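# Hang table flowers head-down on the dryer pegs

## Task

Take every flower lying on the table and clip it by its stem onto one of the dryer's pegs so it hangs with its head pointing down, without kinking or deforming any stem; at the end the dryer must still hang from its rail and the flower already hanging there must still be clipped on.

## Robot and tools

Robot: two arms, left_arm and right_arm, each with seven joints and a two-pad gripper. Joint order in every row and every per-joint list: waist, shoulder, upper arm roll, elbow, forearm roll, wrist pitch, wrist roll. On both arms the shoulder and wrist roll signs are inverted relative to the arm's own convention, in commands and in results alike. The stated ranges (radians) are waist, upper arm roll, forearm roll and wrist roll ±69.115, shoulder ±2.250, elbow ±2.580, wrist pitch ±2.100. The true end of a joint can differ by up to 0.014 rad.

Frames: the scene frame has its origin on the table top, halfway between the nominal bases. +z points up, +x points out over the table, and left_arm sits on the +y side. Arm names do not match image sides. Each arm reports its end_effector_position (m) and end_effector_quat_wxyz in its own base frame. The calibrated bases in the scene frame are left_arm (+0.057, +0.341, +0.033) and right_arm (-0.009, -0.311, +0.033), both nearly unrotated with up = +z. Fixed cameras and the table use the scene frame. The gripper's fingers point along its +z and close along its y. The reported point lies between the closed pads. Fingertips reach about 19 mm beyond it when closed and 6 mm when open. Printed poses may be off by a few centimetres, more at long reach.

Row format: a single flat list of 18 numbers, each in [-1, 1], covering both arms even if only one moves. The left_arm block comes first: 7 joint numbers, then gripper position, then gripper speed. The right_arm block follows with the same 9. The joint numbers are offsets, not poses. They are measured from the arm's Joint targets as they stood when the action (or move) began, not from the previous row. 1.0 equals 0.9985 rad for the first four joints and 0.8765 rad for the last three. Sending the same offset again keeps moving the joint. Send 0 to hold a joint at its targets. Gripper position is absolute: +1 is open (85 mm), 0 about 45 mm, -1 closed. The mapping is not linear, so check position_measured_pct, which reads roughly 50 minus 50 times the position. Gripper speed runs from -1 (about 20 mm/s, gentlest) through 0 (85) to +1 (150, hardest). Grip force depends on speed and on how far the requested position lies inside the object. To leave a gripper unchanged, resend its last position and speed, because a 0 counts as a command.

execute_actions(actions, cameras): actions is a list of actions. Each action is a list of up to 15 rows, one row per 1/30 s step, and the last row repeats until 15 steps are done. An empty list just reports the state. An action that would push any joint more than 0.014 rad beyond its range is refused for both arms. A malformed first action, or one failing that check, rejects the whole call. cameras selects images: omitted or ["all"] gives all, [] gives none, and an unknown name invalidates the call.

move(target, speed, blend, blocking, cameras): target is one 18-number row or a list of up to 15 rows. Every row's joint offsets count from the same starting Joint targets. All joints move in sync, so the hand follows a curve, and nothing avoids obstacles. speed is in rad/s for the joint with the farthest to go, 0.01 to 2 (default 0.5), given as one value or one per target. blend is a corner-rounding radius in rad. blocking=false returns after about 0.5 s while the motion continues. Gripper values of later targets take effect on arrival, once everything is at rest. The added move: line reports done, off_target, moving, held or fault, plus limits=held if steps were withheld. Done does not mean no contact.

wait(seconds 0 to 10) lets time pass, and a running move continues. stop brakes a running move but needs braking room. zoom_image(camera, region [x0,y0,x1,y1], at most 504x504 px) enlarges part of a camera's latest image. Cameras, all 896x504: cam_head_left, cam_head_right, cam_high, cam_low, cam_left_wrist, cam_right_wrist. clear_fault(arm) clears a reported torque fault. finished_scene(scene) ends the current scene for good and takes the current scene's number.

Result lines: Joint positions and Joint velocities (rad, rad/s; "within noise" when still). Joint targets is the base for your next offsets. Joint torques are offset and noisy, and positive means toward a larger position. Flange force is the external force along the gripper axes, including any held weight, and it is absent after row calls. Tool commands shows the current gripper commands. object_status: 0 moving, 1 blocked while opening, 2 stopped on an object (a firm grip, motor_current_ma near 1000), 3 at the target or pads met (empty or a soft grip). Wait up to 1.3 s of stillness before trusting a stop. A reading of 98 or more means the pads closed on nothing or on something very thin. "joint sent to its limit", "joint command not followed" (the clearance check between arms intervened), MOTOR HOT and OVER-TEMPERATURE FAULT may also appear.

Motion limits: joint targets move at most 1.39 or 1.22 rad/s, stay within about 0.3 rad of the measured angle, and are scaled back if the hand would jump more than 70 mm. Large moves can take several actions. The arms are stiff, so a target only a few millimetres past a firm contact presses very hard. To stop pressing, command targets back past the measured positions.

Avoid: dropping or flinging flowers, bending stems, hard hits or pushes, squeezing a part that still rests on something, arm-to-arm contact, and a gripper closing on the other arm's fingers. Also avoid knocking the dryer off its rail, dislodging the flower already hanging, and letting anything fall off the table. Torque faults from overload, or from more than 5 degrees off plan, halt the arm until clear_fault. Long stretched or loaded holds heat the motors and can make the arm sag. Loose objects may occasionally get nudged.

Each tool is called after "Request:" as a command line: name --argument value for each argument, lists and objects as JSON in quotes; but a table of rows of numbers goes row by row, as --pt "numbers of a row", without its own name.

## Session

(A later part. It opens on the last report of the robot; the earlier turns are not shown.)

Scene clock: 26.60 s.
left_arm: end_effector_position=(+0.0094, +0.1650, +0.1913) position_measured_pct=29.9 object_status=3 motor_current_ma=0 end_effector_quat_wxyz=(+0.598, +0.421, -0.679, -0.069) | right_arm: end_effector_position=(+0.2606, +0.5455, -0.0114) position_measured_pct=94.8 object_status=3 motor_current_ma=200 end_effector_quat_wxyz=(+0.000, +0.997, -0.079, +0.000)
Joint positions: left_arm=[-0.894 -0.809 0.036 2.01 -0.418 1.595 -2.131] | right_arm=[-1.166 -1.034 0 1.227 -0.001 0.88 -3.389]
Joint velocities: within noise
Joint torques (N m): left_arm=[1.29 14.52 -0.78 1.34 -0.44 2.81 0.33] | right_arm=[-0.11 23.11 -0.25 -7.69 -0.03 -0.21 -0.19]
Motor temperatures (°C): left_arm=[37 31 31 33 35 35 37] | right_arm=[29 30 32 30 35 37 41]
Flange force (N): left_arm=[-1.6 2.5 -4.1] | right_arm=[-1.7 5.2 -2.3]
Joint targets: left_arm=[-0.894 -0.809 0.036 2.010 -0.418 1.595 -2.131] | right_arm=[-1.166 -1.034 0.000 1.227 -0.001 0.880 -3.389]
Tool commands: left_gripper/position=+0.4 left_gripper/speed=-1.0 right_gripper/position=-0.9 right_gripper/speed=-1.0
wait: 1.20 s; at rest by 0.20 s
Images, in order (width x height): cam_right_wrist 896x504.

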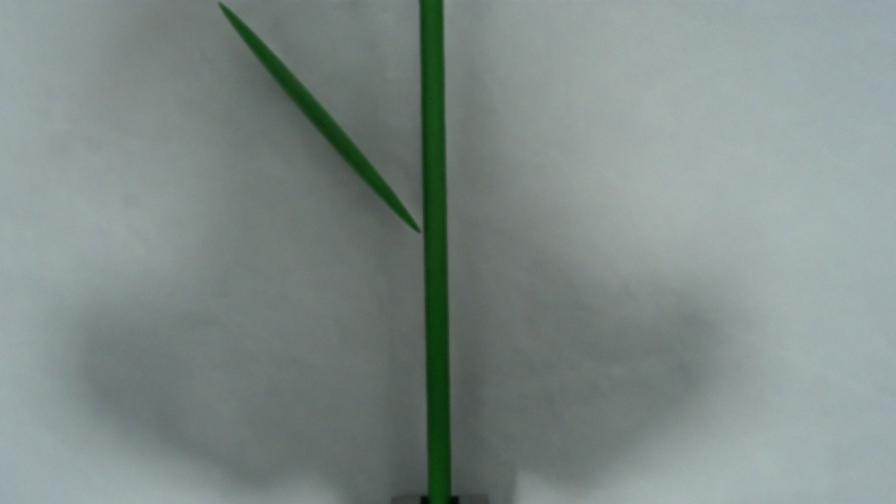

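Request:
move --pt "0 0 0 0 0 0 0 0.4 -1 0 0.1331 0 -0.0448 0 0.2031 0 -0.9 -1" --pt "0 0.4 0 0.3 -0.97 0 -0.97 0.4 -1 0.3666 0.63 0 0.67 0.001 -0.0451 0 -0.9 -1" --speed '[0.2,0.6]' --cameras '["cam_right_wrist","cam_head_left","cam_high","cam_low","cam_head_right"]'

Request:
zoom_image --camera "cam_high" --region '[270, 120, 500, 340]'

Request:
zoom_image --camera "cam_head_left" --region '[400, 30, 620, 260]'

Request:
zoom_image --camera "cam_head_right" --region '[370, 30, 590, 260]'

Request:
zoom_image --camera "cam_low" --region '[330, 70, 490, 290]'

Scene clock: 32.20 s.
left_arm: end_effector_position=(-0.0714, +0.3366, +0.3489) position_measured_pct=29.9 object_status=3 motor_current_ma=0 end_effector_quat_wxyz=(-0.292, -0.477, +0.573, +0.598) | right_arm: end_effector_position=(+0.2965, +0.2695, +0.1506) position_measured_pct=94.8 object_status=3 motor_current_ma=200 end_effector_quat_wxyz=(+0.000, +0.966, -0.259, +0.000)
Joint positions: left_arm=[-0.894 -0.41 0.036 2.31 -1.269 1.595 -2.981] | right_arm=[-0.8 -0.405 0 1.896 0 0.841 -3.389]
Joint velocities: within noise
Joint torques (N m): left_arm=[1.29 10.79 -1.33 -1 -1.3 2.7 0.4] | right_arm=[-0.09 13.81 -0.48 -7.46 -0.06 -0.2 -0.19]
Motor temperatures (°C): left_arm=[37 31 31 33 35 35 37] | right_arm=[29 31 32 31 35 37 41]
Flange force (N): left_arm=[-5.2 0.5 -0.1] | right_arm=[-1.3 3.5 -1.1]
Joint targets: left_arm=[-0.894 -0.410 0.036 2.310 -1.269 1.595 -2.981] | right_arm=[-0.800 -0.405 0.000 1.896 0.000 0.841 -3.389]
move: done
Images, in order (width x height): cam_head_left 896x504, cam_head_right 896x504, cam_high 896x504, cam_low 896x504, cam_right_wrist 896x504.

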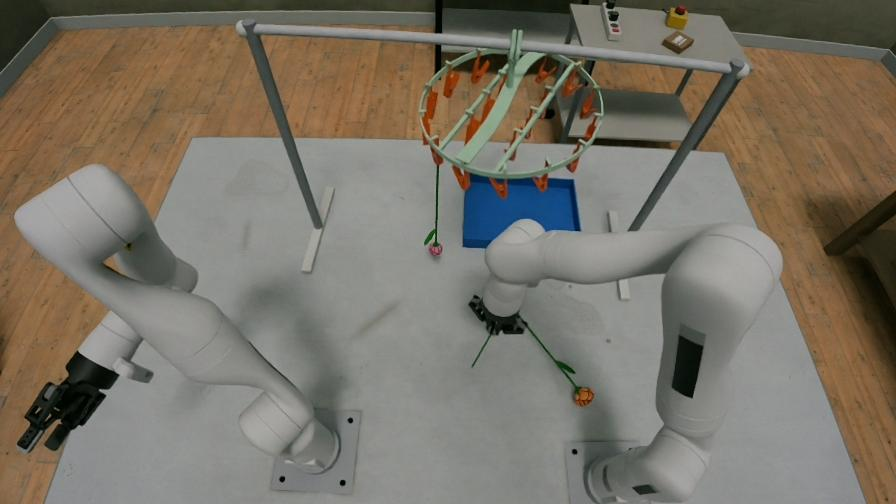

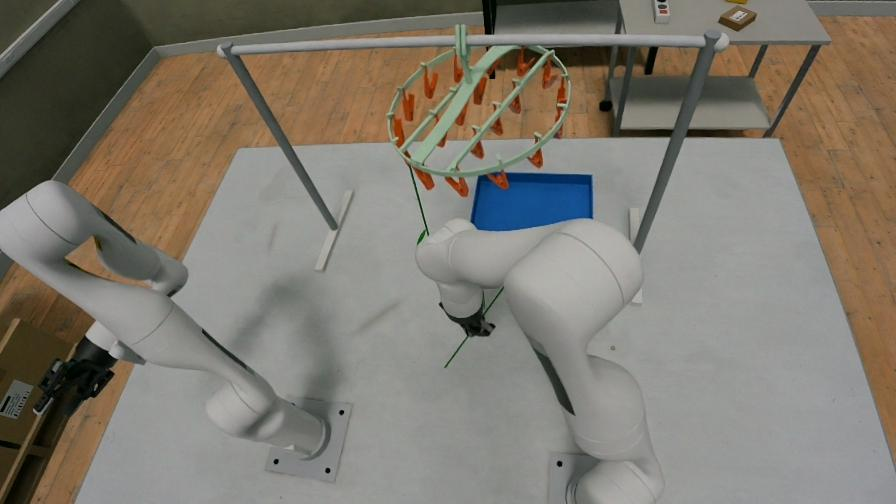

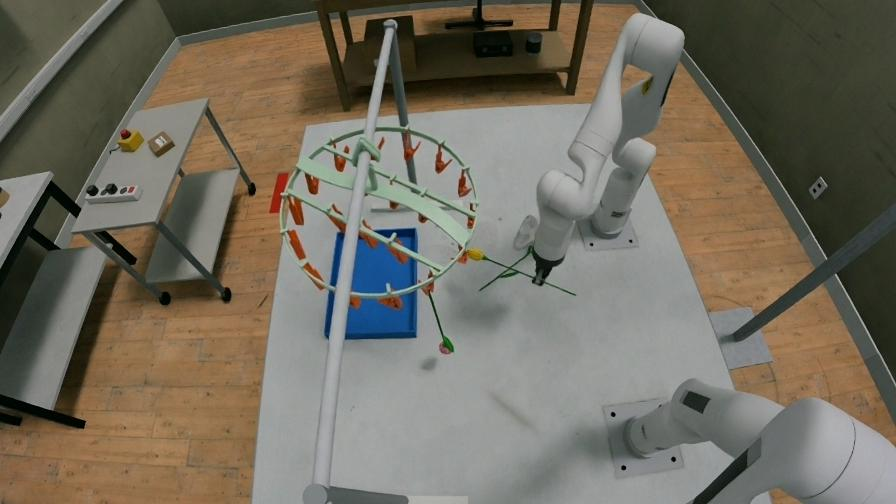

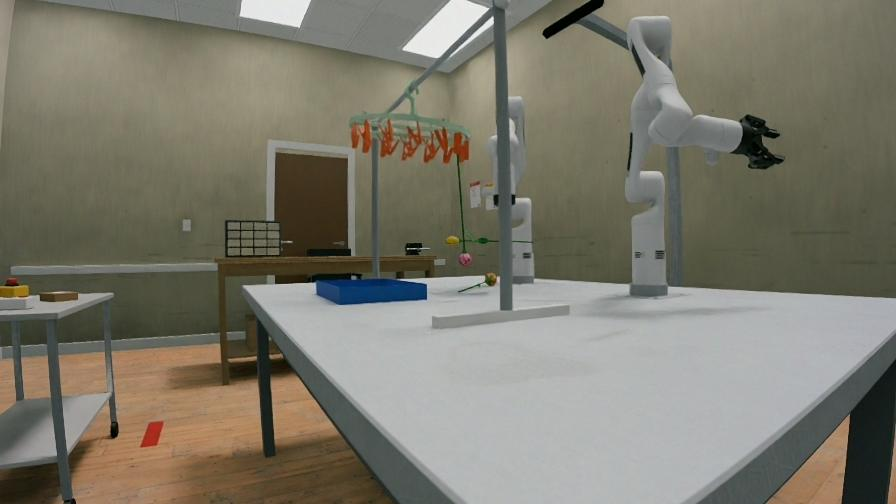

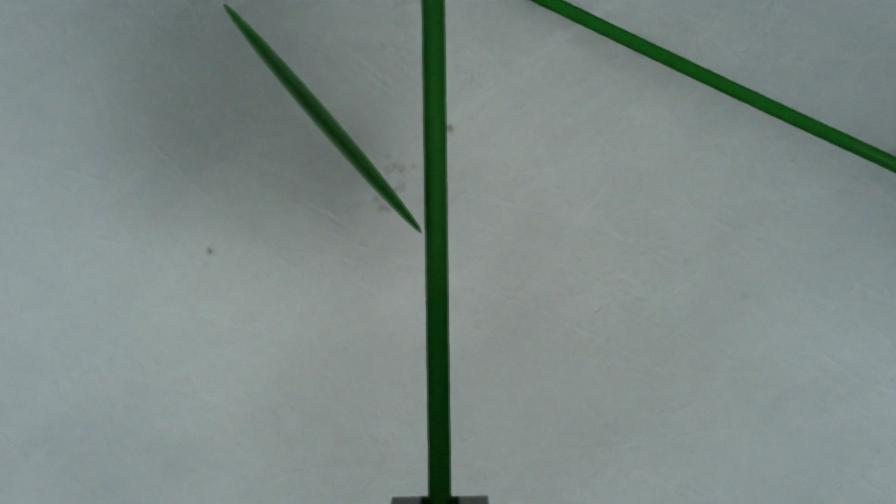

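Scaled by 2.191 from the camera's 896x504 image, which has a finer 1280x720 frame.

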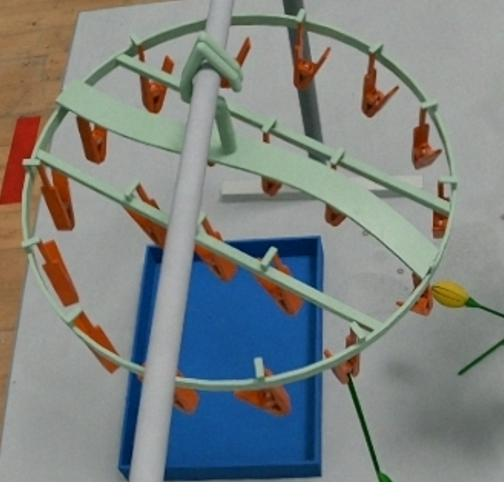

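Scaled by 2.191 from the camera's 896x504 image, which has a finer 1280x720 frame.

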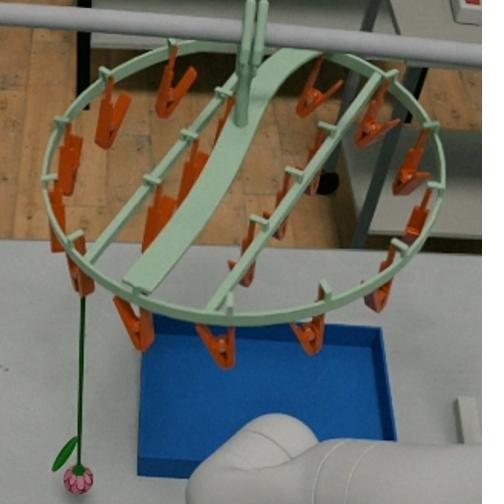

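Scaled by 2.191 from the camera's 896x504 image, which has a finer 1280x720 frame.

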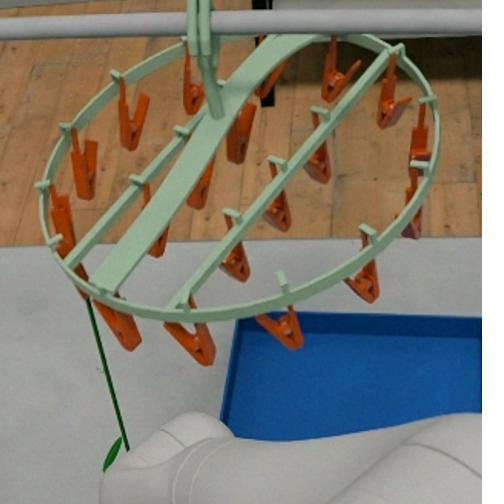

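Scaled by 2.291 from the camera's 896x504 image, which has a finer 1280x720 frame.

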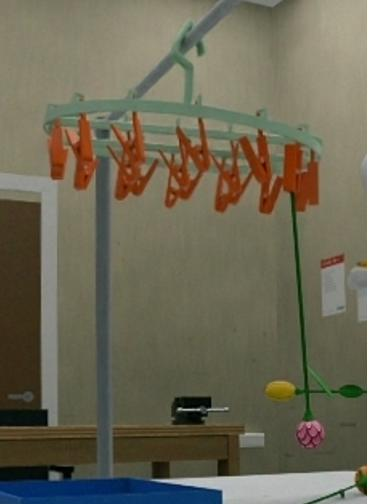

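Request:
move --target '[0.731,0.04,-0.012,0.044,-0.247,-0.065,-0.511,0.2,-1,0.701,0.188,0,0.298,0,-0.125,1.0,-0.9,-1]' --speed 1.0 --cameras '[]'

Request:
move --target '[0.731,0.04,-0.012,0.044,-0.247,-0.065,-0.511,0.2,-1,0,0,0,0,0,0,1.0,-0.9,-1]' --speed 1.0 --cameras '["cam_high"]'

Request:
move --target '[0.731,0.04,-0.012,0.044,-0.247,-0.065,-0.511,0.2,-1,0,0,0,0,0,0,0.074,-0.9,-1]' --speed 0.7 --cameras '["cam_high","cam_head_left","cam_head_right","cam_low","cam_left_wrist","cam_right_wrist"]'

Request:
zoom_image --camera "cam_high" --region '[400, 160, 560, 300]'

Request:
zoom_image --camera "cam_head_left" --region '[420, 130, 560, 280]'

Scene clock: 37.90 s.
left_arm: end_effector_position=(+0.2162, +0.3201, +0.3671) position_measured_pct=39.8 object_status=3 motor_current_ma=0 end_effector_quat_wxyz=(+0.167, -0.323, +0.658, +0.660) | right_arm: end_effector_position=(+0.3013, +0.0052, +0.1503) position_measured_pct=94.8 object_status=3 motor_current_ma=200 end_effector_quat_wxyz=(+0.000, -0.498, +0.867, +0.000)
Joint positions: left_arm=[-0.164 -0.37 0.024 2.354 -1.485 1.538 -3.429] | right_arm=[-0.1 -0.217 0 2.194 0 0.731 -2.512]
Joint velocities: within noise
Joint torques (N m): left_arm=[1.66 10.63 -1.35 -1.66 -1.36 2.65 0.28] | right_arm=[-0.43 9.48 -0.61 -6.9 -0.08 -0.15 -0.02]
Motor temperatures (°C): left_arm=[37 31 31 33 35 35 37] | right_arm=[29 31 32 31 35 37 41]
Flange force (N): left_arm=[-5.3 -1.3 2.0] | right_arm=[3.5 2.5 -1.1]
Joint targets: left_arm=[-0.164 -0.370 0.024 2.354 -1.485 1.538 -3.429] | right_arm=[-0.100 -0.217 0.000 2.194 0.000 0.731 -2.512]
move: done
No camera images: "cameras" was empty.

Scene clock: 39.40 s.
left_arm: end_effector_position=(+0.4150, +0.0681, +0.3847) position_measured_pct=39.8 object_status=3 motor_current_ma=0 end_effector_quat_wxyz=(+0.561, -0.148, +0.703, +0.410) | right_arm: end_effector_position=(+0.3013, +0.0052, +0.1503) position_measured_pct=94.8 object_status=3 motor_current_ma=200 end_effector_quat_wxyz=(+0.000, -0.082, +0.997, +0.000)
Joint positions: left_arm=[0.566 -0.33 0.012 2.398 -1.702 1.481 -3.877] | right_arm=[-0.1 -0.217 0 2.194 0 0.731 -1.635]
Joint velocities: within noise
Joint torques (N m): left_arm=[1.15 10.42 -1.32 -2.25 -1.3 2.67 0.31] | right_arm=[-0.02 9.3 -0.57 -6.72 -0.11 -0.23 0.02]
Motor temperatures (°C): left_arm=[37 31 31 33 35 35 37] | right_arm=[29 31 32 31 35 37 41]
Flange force (N): left_arm=[-4.0 -2.9 2.1] | right_arm=[3.8 -0.1 -2.1]
Joint targets: left_arm=[0.566 -0.330 0.012 2.398 -1.702 1.481 -3.877] | right_arm=[-0.100 -0.217 0.000 2.194 0.000 0.731 -1.635]
move: done
Images, in order (width x height): cam_high 896x504.

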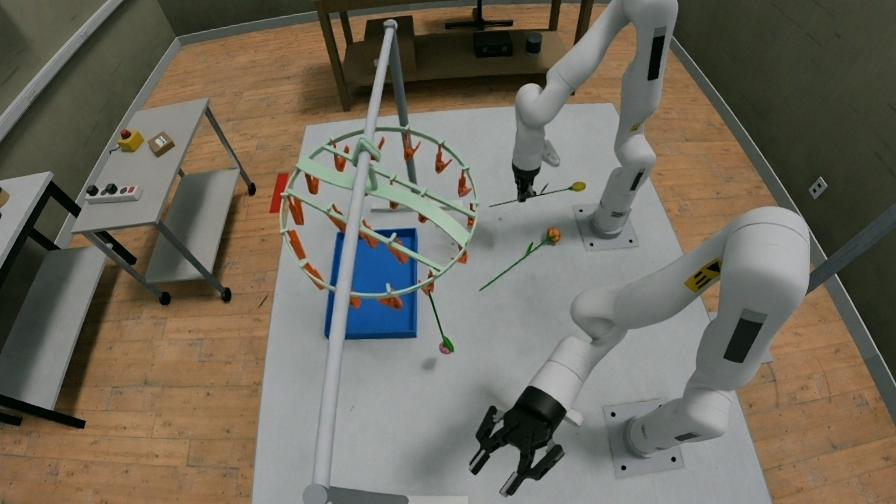

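Scene clock: 41.00 s.
left_arm: end_effector_position=(+0.3530, -0.2738, +0.3998) position_measured_pct=39.8 object_status=3 motor_current_ma=0 end_effector_quat_wxyz=(+0.706, +0.036, +0.706, -0.034) | right_arm: end_effector_position=(+0.3013, +0.0052, +0.1503) position_measured_pct=94.8 object_status=3 motor_current_ma=200 end_effector_quat_wxyz=(+0.000, -0.050, +0.999, +0.000)
Joint positions: left_arm=[1.295 -0.29 0 2.441 -1.918 1.424 -4.325] | right_arm=[-0.1 -0.217 0 2.194 0 0.731 -1.571]
Joint velocities: within noise
Joint torques (N m): left_arm=[1.32 10.26 -1.14 -2.79 -1.29 2.74 0.33] | right_arm=[-0.1 9.3 -0.57 -6.78 -0.1 -0.15 -0.15]
Motor temperatures (°C): left_arm=[37 31 31 33 35 35 37] | right_arm=[29 31 32 31 35 37 41]
Flange force (N): left_arm=[-2.5 -3.7 3.6] | right_arm=[4.1 0.1 -1.7]
Joint targets: left_arm=[1.296 -0.290 0.000 2.441 -1.918 1.424 -4.325] | right_arm=[-0.100 -0.217 0.000 2.194 0.000 0.731 -1.571]
move: done

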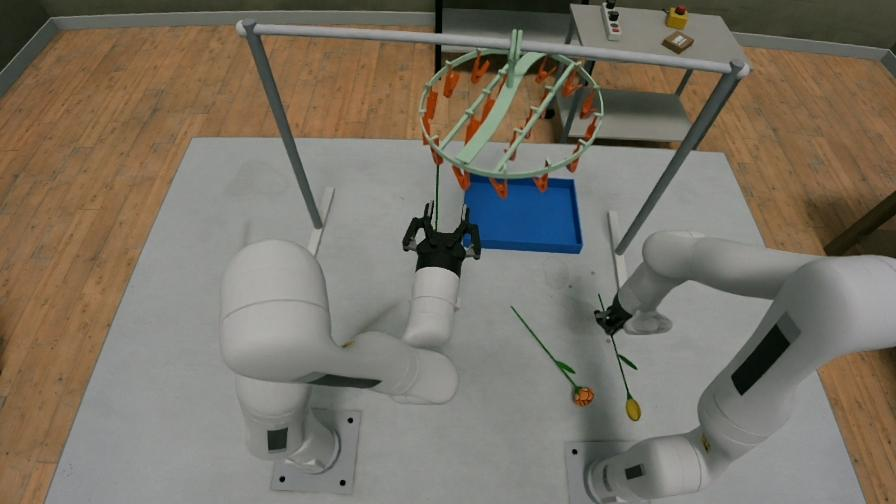

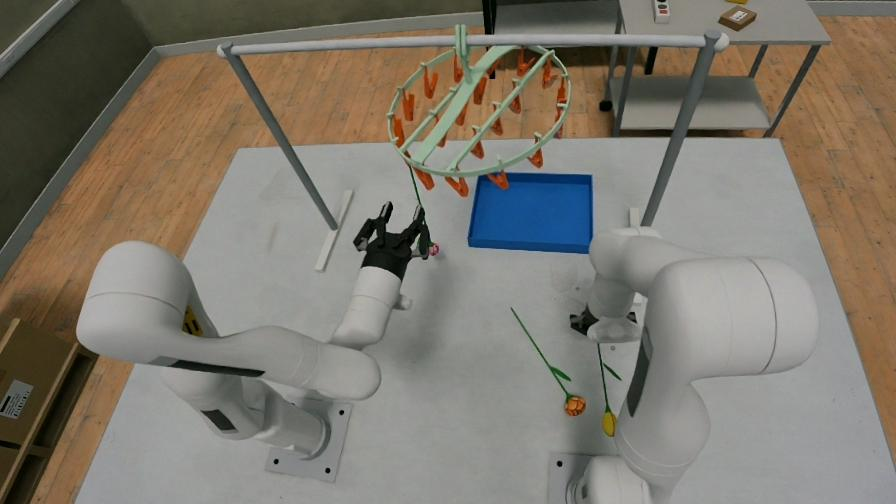

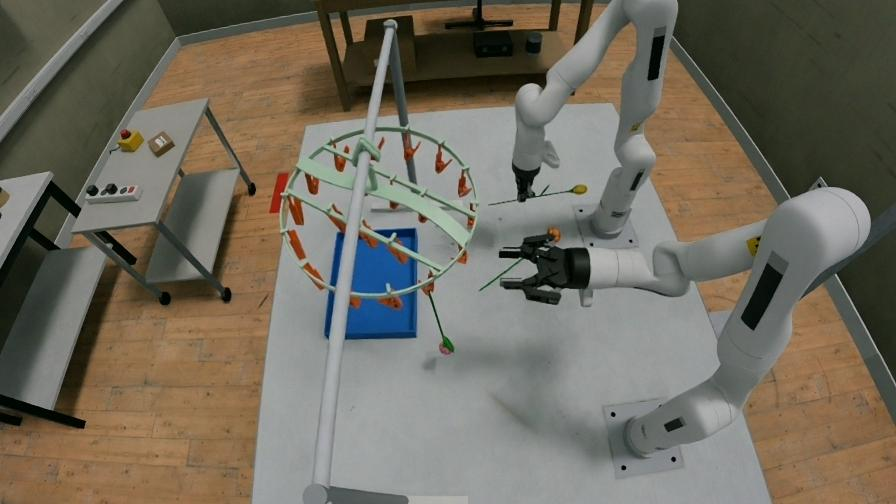

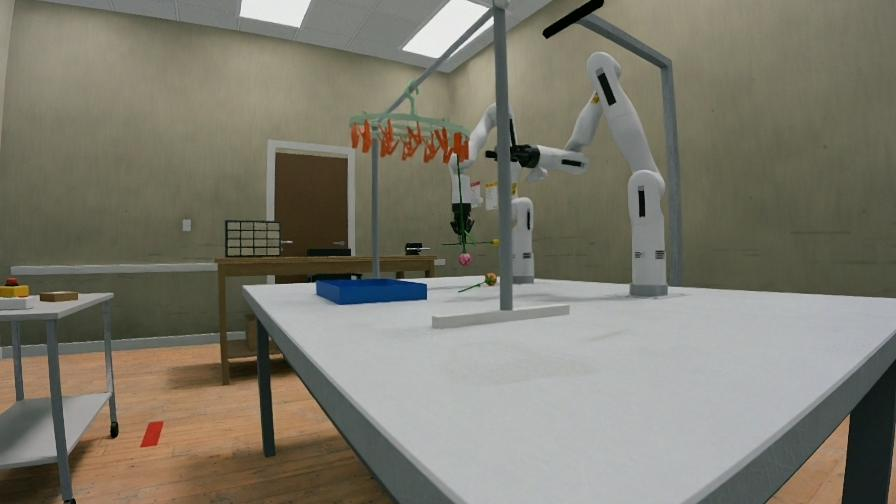

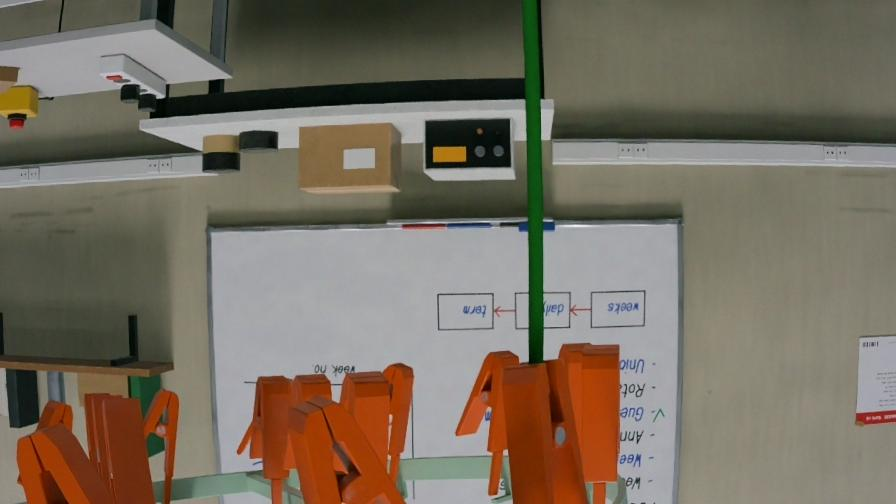

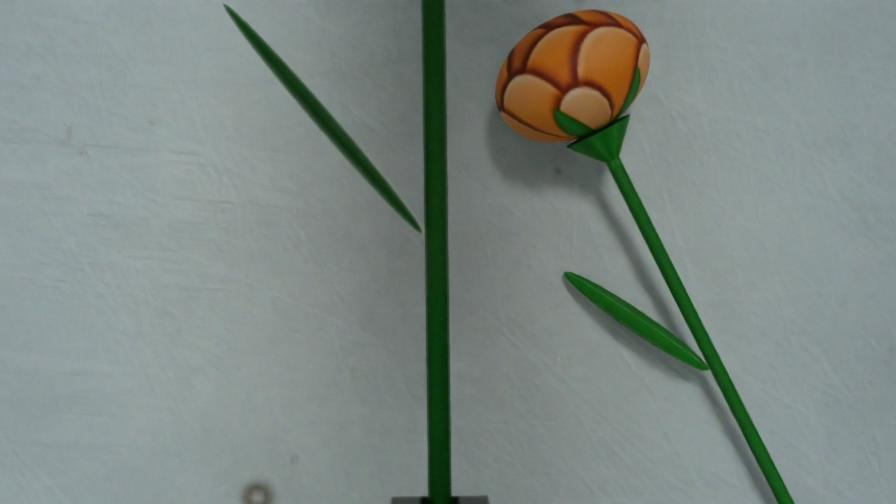

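Scaled by 3.150 from the camera's 896x504 image, which has a finer 1280x720 frame.

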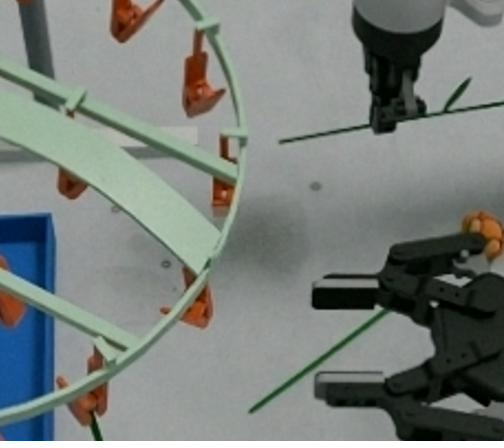

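Scaled by 3.360 from the camera's 896x504 image, which has a finer 1280x720 frame.

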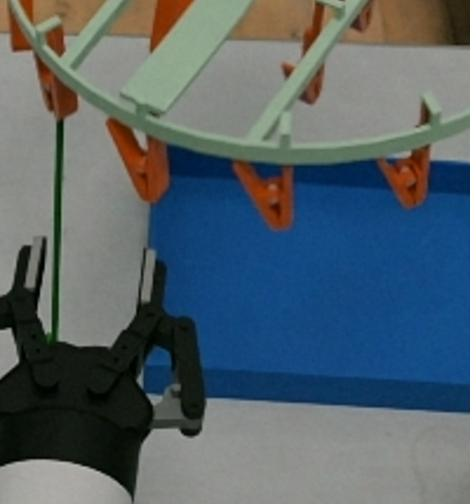

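Request:
zoom_image --camera "cam_left_wrist" --region '[0, 304, 448, 504]'

Request:
zoom_image --camera "cam_left_wrist" --region '[400, 304, 680, 504]'

Scaled by 1.125 from the camera's 896x504 image, which has a finer 1280x720 frame.

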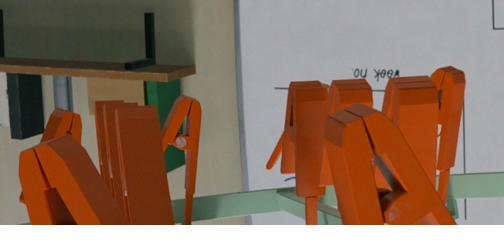

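Scaled by 1.800 from the camera's 896x504 image, which has a finer 1280x720 frame.

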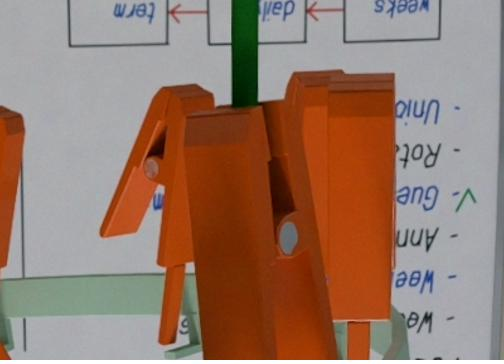

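Request:
zoom_image --camera "cam_left_wrist" --region '[260, 384, 428, 504]'

Request:
zoom_image --camera "cam_high" --region '[430, 180, 510, 270]'

Scaled by 3.000 from the camera's 896x504 image, which has a finer 1280x720 frame.

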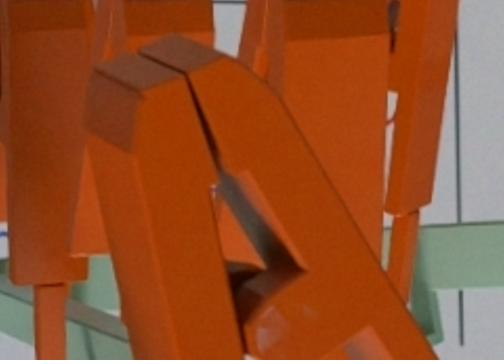

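Scaled by 5.600 from the camera's 896x504 image, which has a finer 1280x720 frame.

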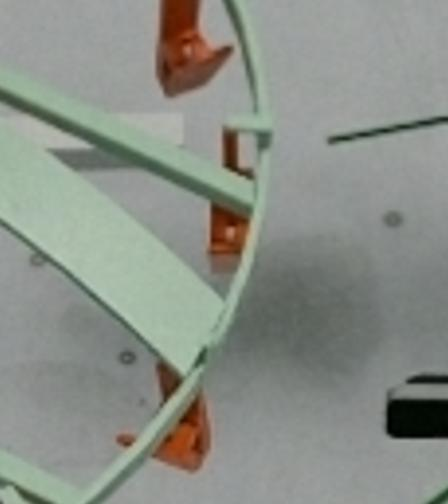

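Request:
move --target '[-0.3437,0.127,0,0.0719,-0.626,-0.259,-0.1176,0.1,-1,0,0,0,0,0,0,0,-0.9,-1]' --speed 0.4 --cameras '["cam_left_wrist","cam_high","cam_head_left","cam_head_right","cam_low"]'

Request:
zoom_image --camera "cam_high" --region '[420, 200, 520, 300]'

Request:
zoom_image --camera "cam_head_left" --region '[410, 140, 510, 240]'

Request:
zoom_image --camera "cam_head_right" --region '[380, 140, 480, 240]'

Request:
zoom_image --camera "cam_left_wrist" --region '[260, 304, 540, 504]'

Scene clock: 48.70 s.
left_arm: end_effector_position=(+0.3959, -0.2857, +0.4190) position_measured_pct=45.0 object_status=3 motor_current_ma=0 end_effector_quat_wxyz=(+0.697, +0.117, +0.697, -0.117) | right_arm: end_effector_position=(+0.3013, +0.0052, +0.1503) position_measured_pct=94.8 object_status=3 motor_current_ma=200 end_effector_quat_wxyz=(+0.000, -0.050, +0.999, +0.000)
Joint positions: left_arm=[0.952 -0.163 0 2.513 -2.467 1.198 -4.428] | right_arm=[-0.1 -0.217 0 2.194 0 0.731 -1.571]
Joint velocities: within noise
Joint torques (N m): left_arm=[1.27 9.64 -0.79 -4.58 -1.07 2.84 0.32] | right_arm=[-0.02 9.32 -0.73 -6.77 -0.19 -0.11 -0.22]
Motor temperatures (°C): left_arm=[37 31 31 33 35 35 37] | right_arm=[29 31 32 31 35 37 41]
Flange force (N): left_arm=[-3.2 -1.5 4.8] | right_arm=[4.0 0.4 -1.5]
Joint targets: left_arm=[0.952 -0.163 0.000 2.513 -2.467 1.197 -4.428] | right_arm=[-0.100 -0.217 0.000 2.194 0.000 0.731 -1.571]
move: done
Images, in order (width x height): cam_head_left 896x504, cam_head_right 896x504, cam_high 896x504, cam_low 896x504, cam_left_wrist 896x504.

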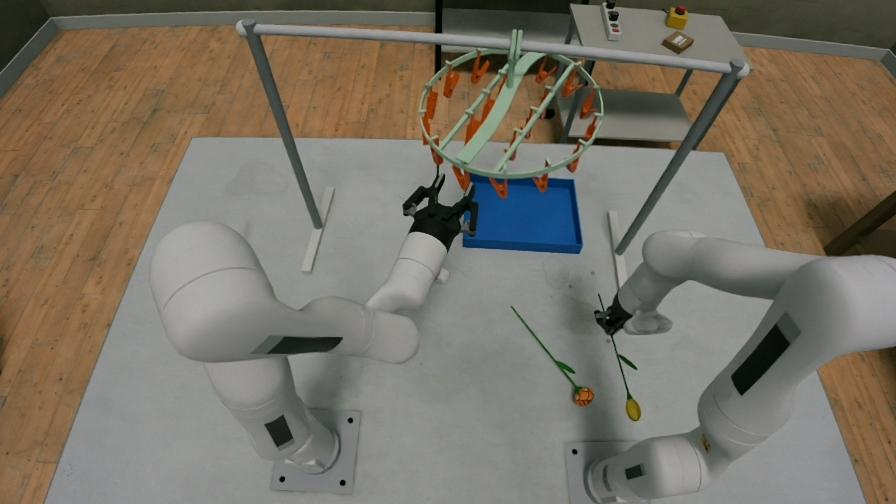

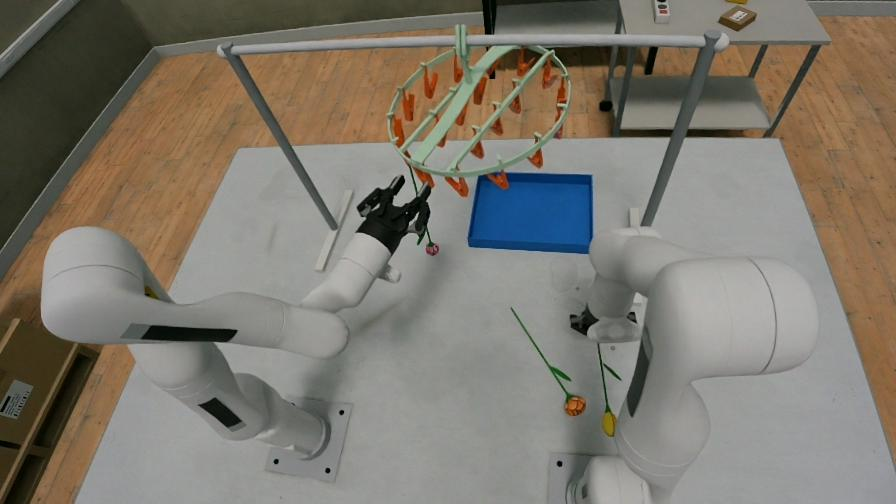

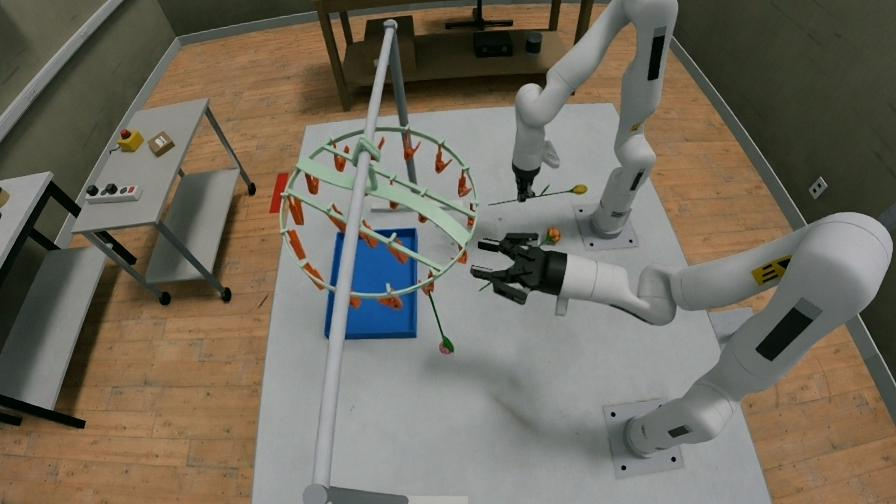

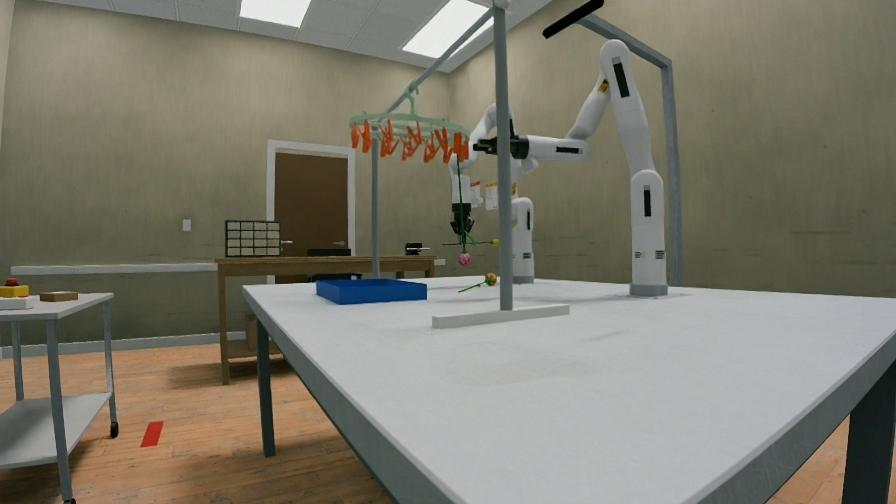

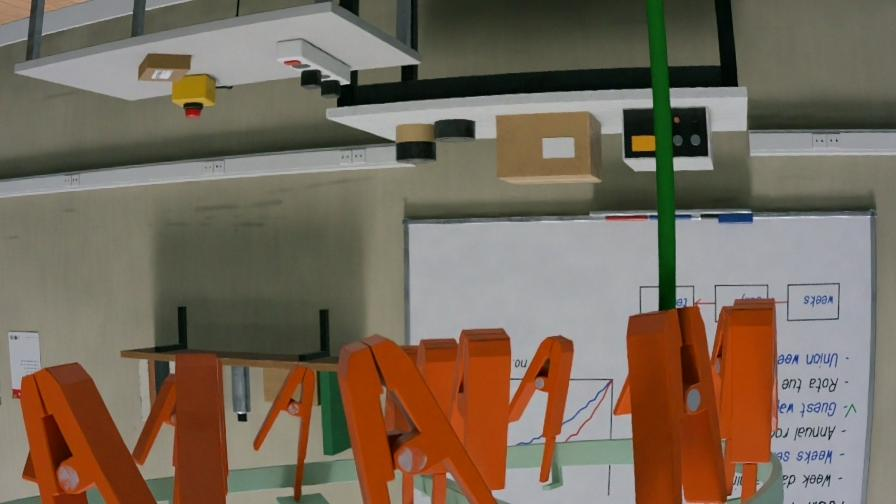

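Scaled by 5.040 from the camera's 896x504 image, which has a finer 1280x720 frame.

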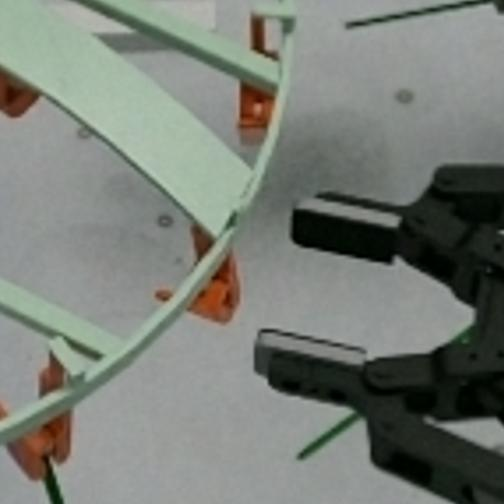

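Scaled by 5.040 from the camera's 896x504 image, which has a finer 1280x720 frame.

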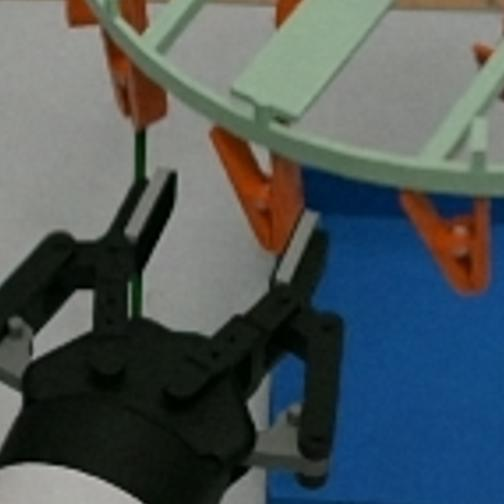

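Scaled by 5.040 from the camera's 896x504 image, which has a finer 1280x720 frame.

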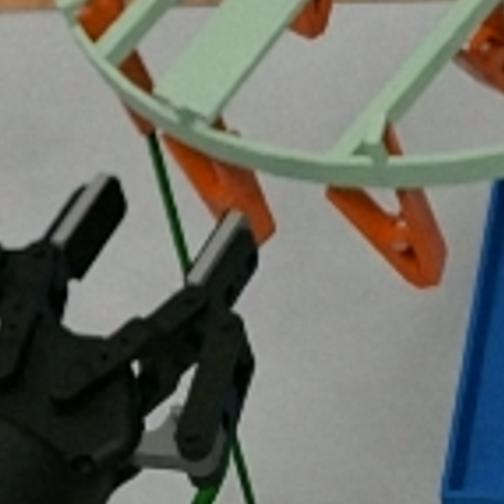

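Scaled by 1.800 from the camera's 896x504 image, which has a finer 1280x720 frame.

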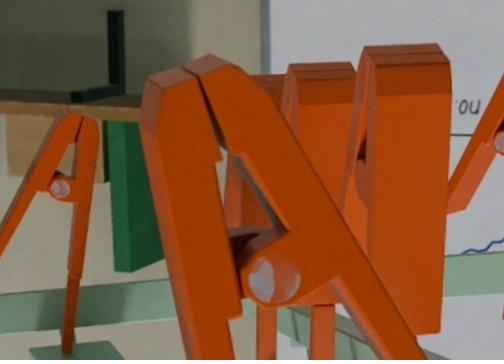

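Request:
move --target '[-0.0741,-0.0371,0,-0.0567,-0.0832,-0.0413,-0.0196,0.1,-1,0,0,0,0,0,0,0,-0.9,-1]' --speed 0.1 --cameras '["cam_left_wrist","cam_high","cam_head_left","cam_head_right","cam_low"]'

Request:
zoom_image --camera "cam_high" --region '[420, 200, 520, 300]'

Request:
zoom_image --camera "cam_head_left" --region '[410, 140, 510, 240]'

Request:
zoom_image --camera "cam_head_right" --region '[380, 140, 480, 240]'

Request:
zoom_image --camera "cam_left_wrist" --region '[260, 304, 540, 504]'

Scene clock: 52.37 s.
left_arm: end_effector_position=(+0.4225, -0.2939, +0.4189) position_measured_pct=45.0 object_status=3 motor_current_ma=0 end_effector_quat_wxyz=(+0.697, +0.117, +0.697, -0.117) | right_arm: end_effector_position=(+0.3013, +0.0052, +0.1503) position_measured_pct=94.8 object_status=3 motor_current_ma=200 end_effector_quat_wxyz=(+0.000, -0.050, +0.999, +0.000)
Joint positions: left_arm=[0.879 -0.2 0 2.457 -2.54 1.161 -4.445] | right_arm=[-0.1 -0.217 0 2.194 0 0.731 -1.571]
Joint velocities: within noise
Joint torques (N m): left_arm=[1.39 10.65 -0.72 -4.94 -0.67 2.86 0.28] | right_arm=[-0.04 9.32 -0.68 -6.78 -0.15 -0.14 -0.18]
Motor temperatures (°C): left_arm=[37 31 31 33 35 35 37] | right_arm=[29 31 32 31 35 37 41]
Flange force (N): left_arm=[-2.7 0.9 5.9] | right_arm=[4.0 0.3 -1.6]
Joint targets: left_arm=[0.878 -0.200 0.000 2.457 -2.540 1.161 -4.445] | right_arm=[-0.100 -0.217 0.000 2.194 0.000 0.731 -1.571]
move: done
Images, in order (width x height): cam_head_left 896x504, cam_head_right 896x504, cam_high 896x504, cam_low 896x504, cam_left_wrist 896x504.

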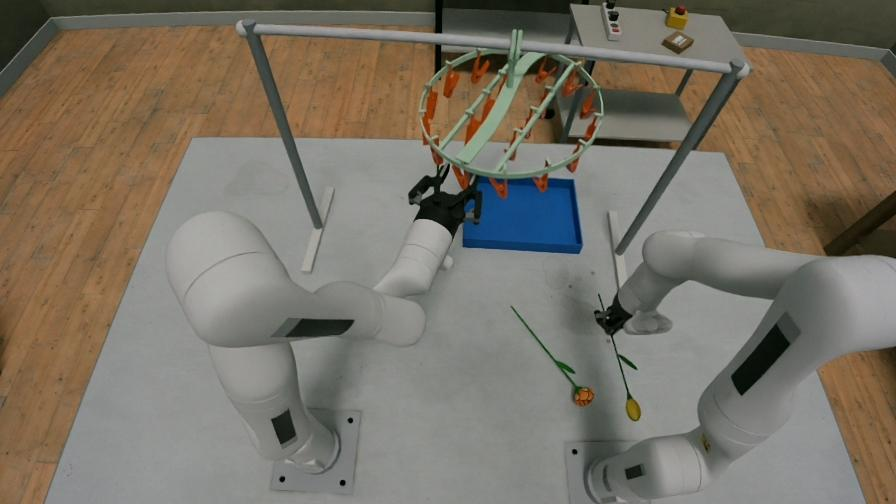

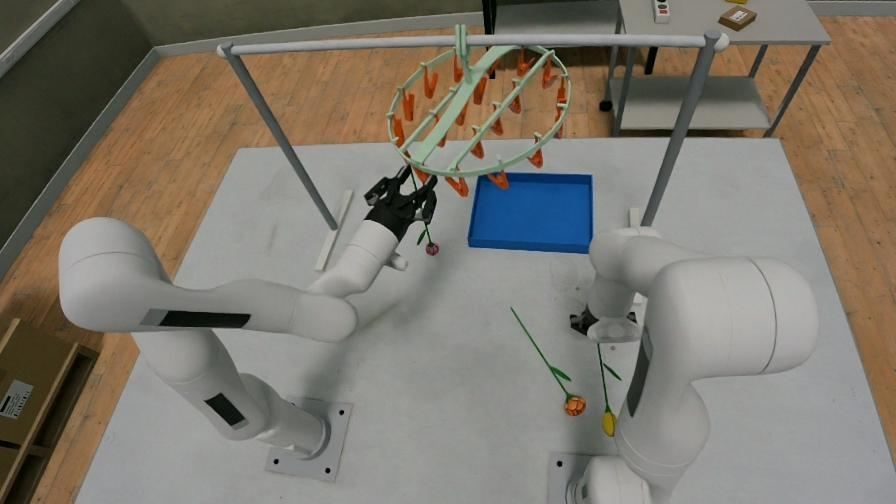

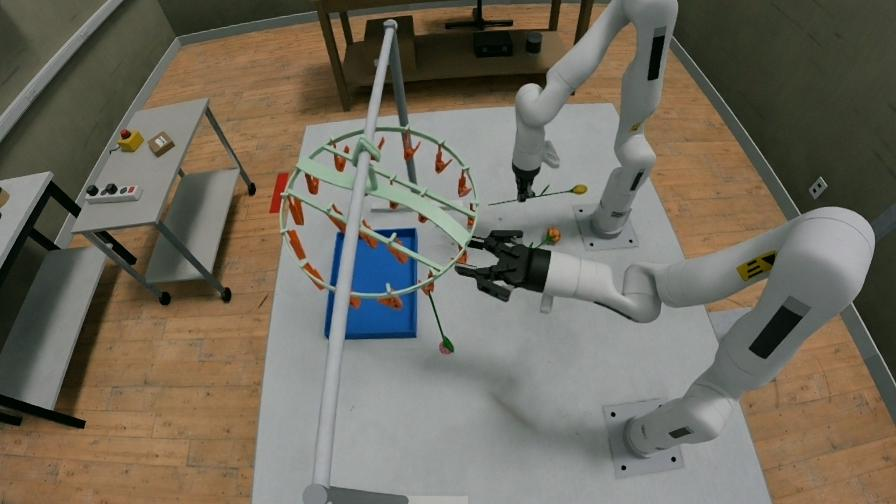

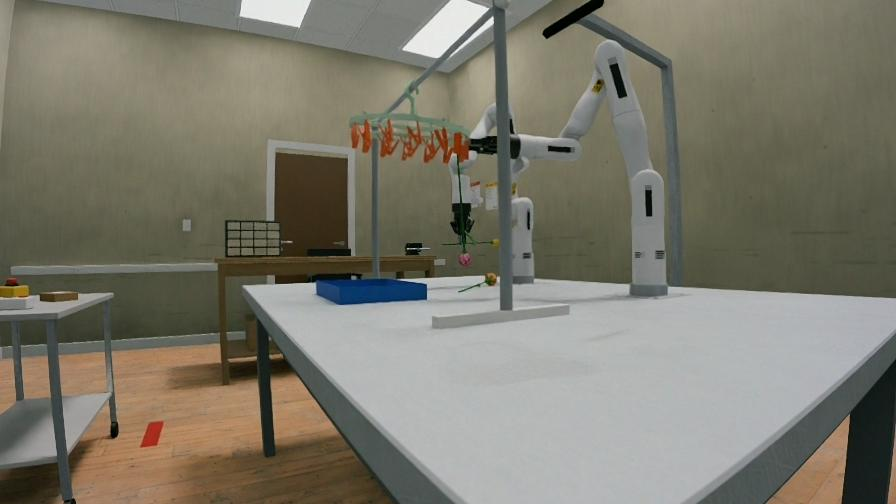

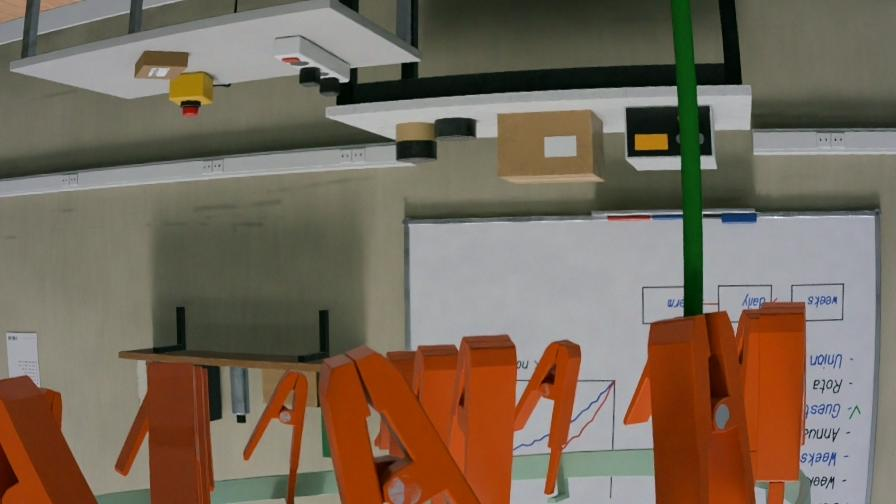

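Scaled by 5.040 from the camera's 896x504 image, which has a finer 1280x720 frame.

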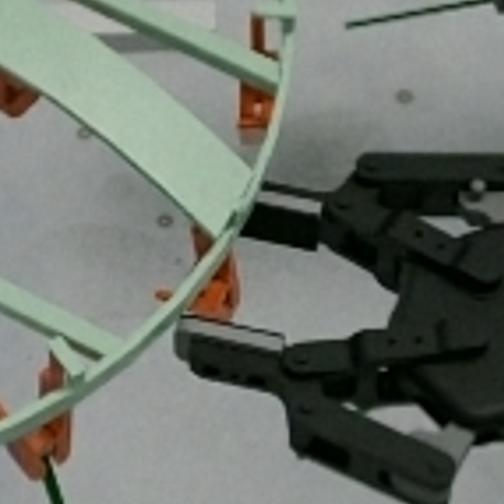

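Scaled by 5.040 from the camera's 896x504 image, which has a finer 1280x720 frame.

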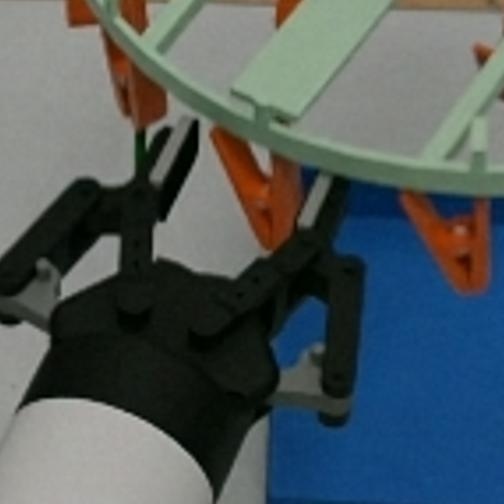

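Scaled by 5.040 from the camera's 896x504 image, which has a finer 1280x720 frame.

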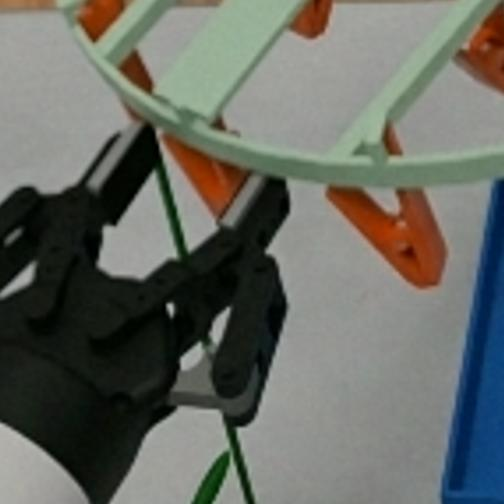

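Scaled by 1.800 from the camera's 896x504 image, which has a finer 1280x720 frame.

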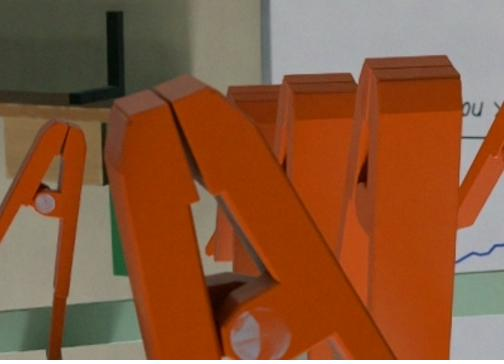

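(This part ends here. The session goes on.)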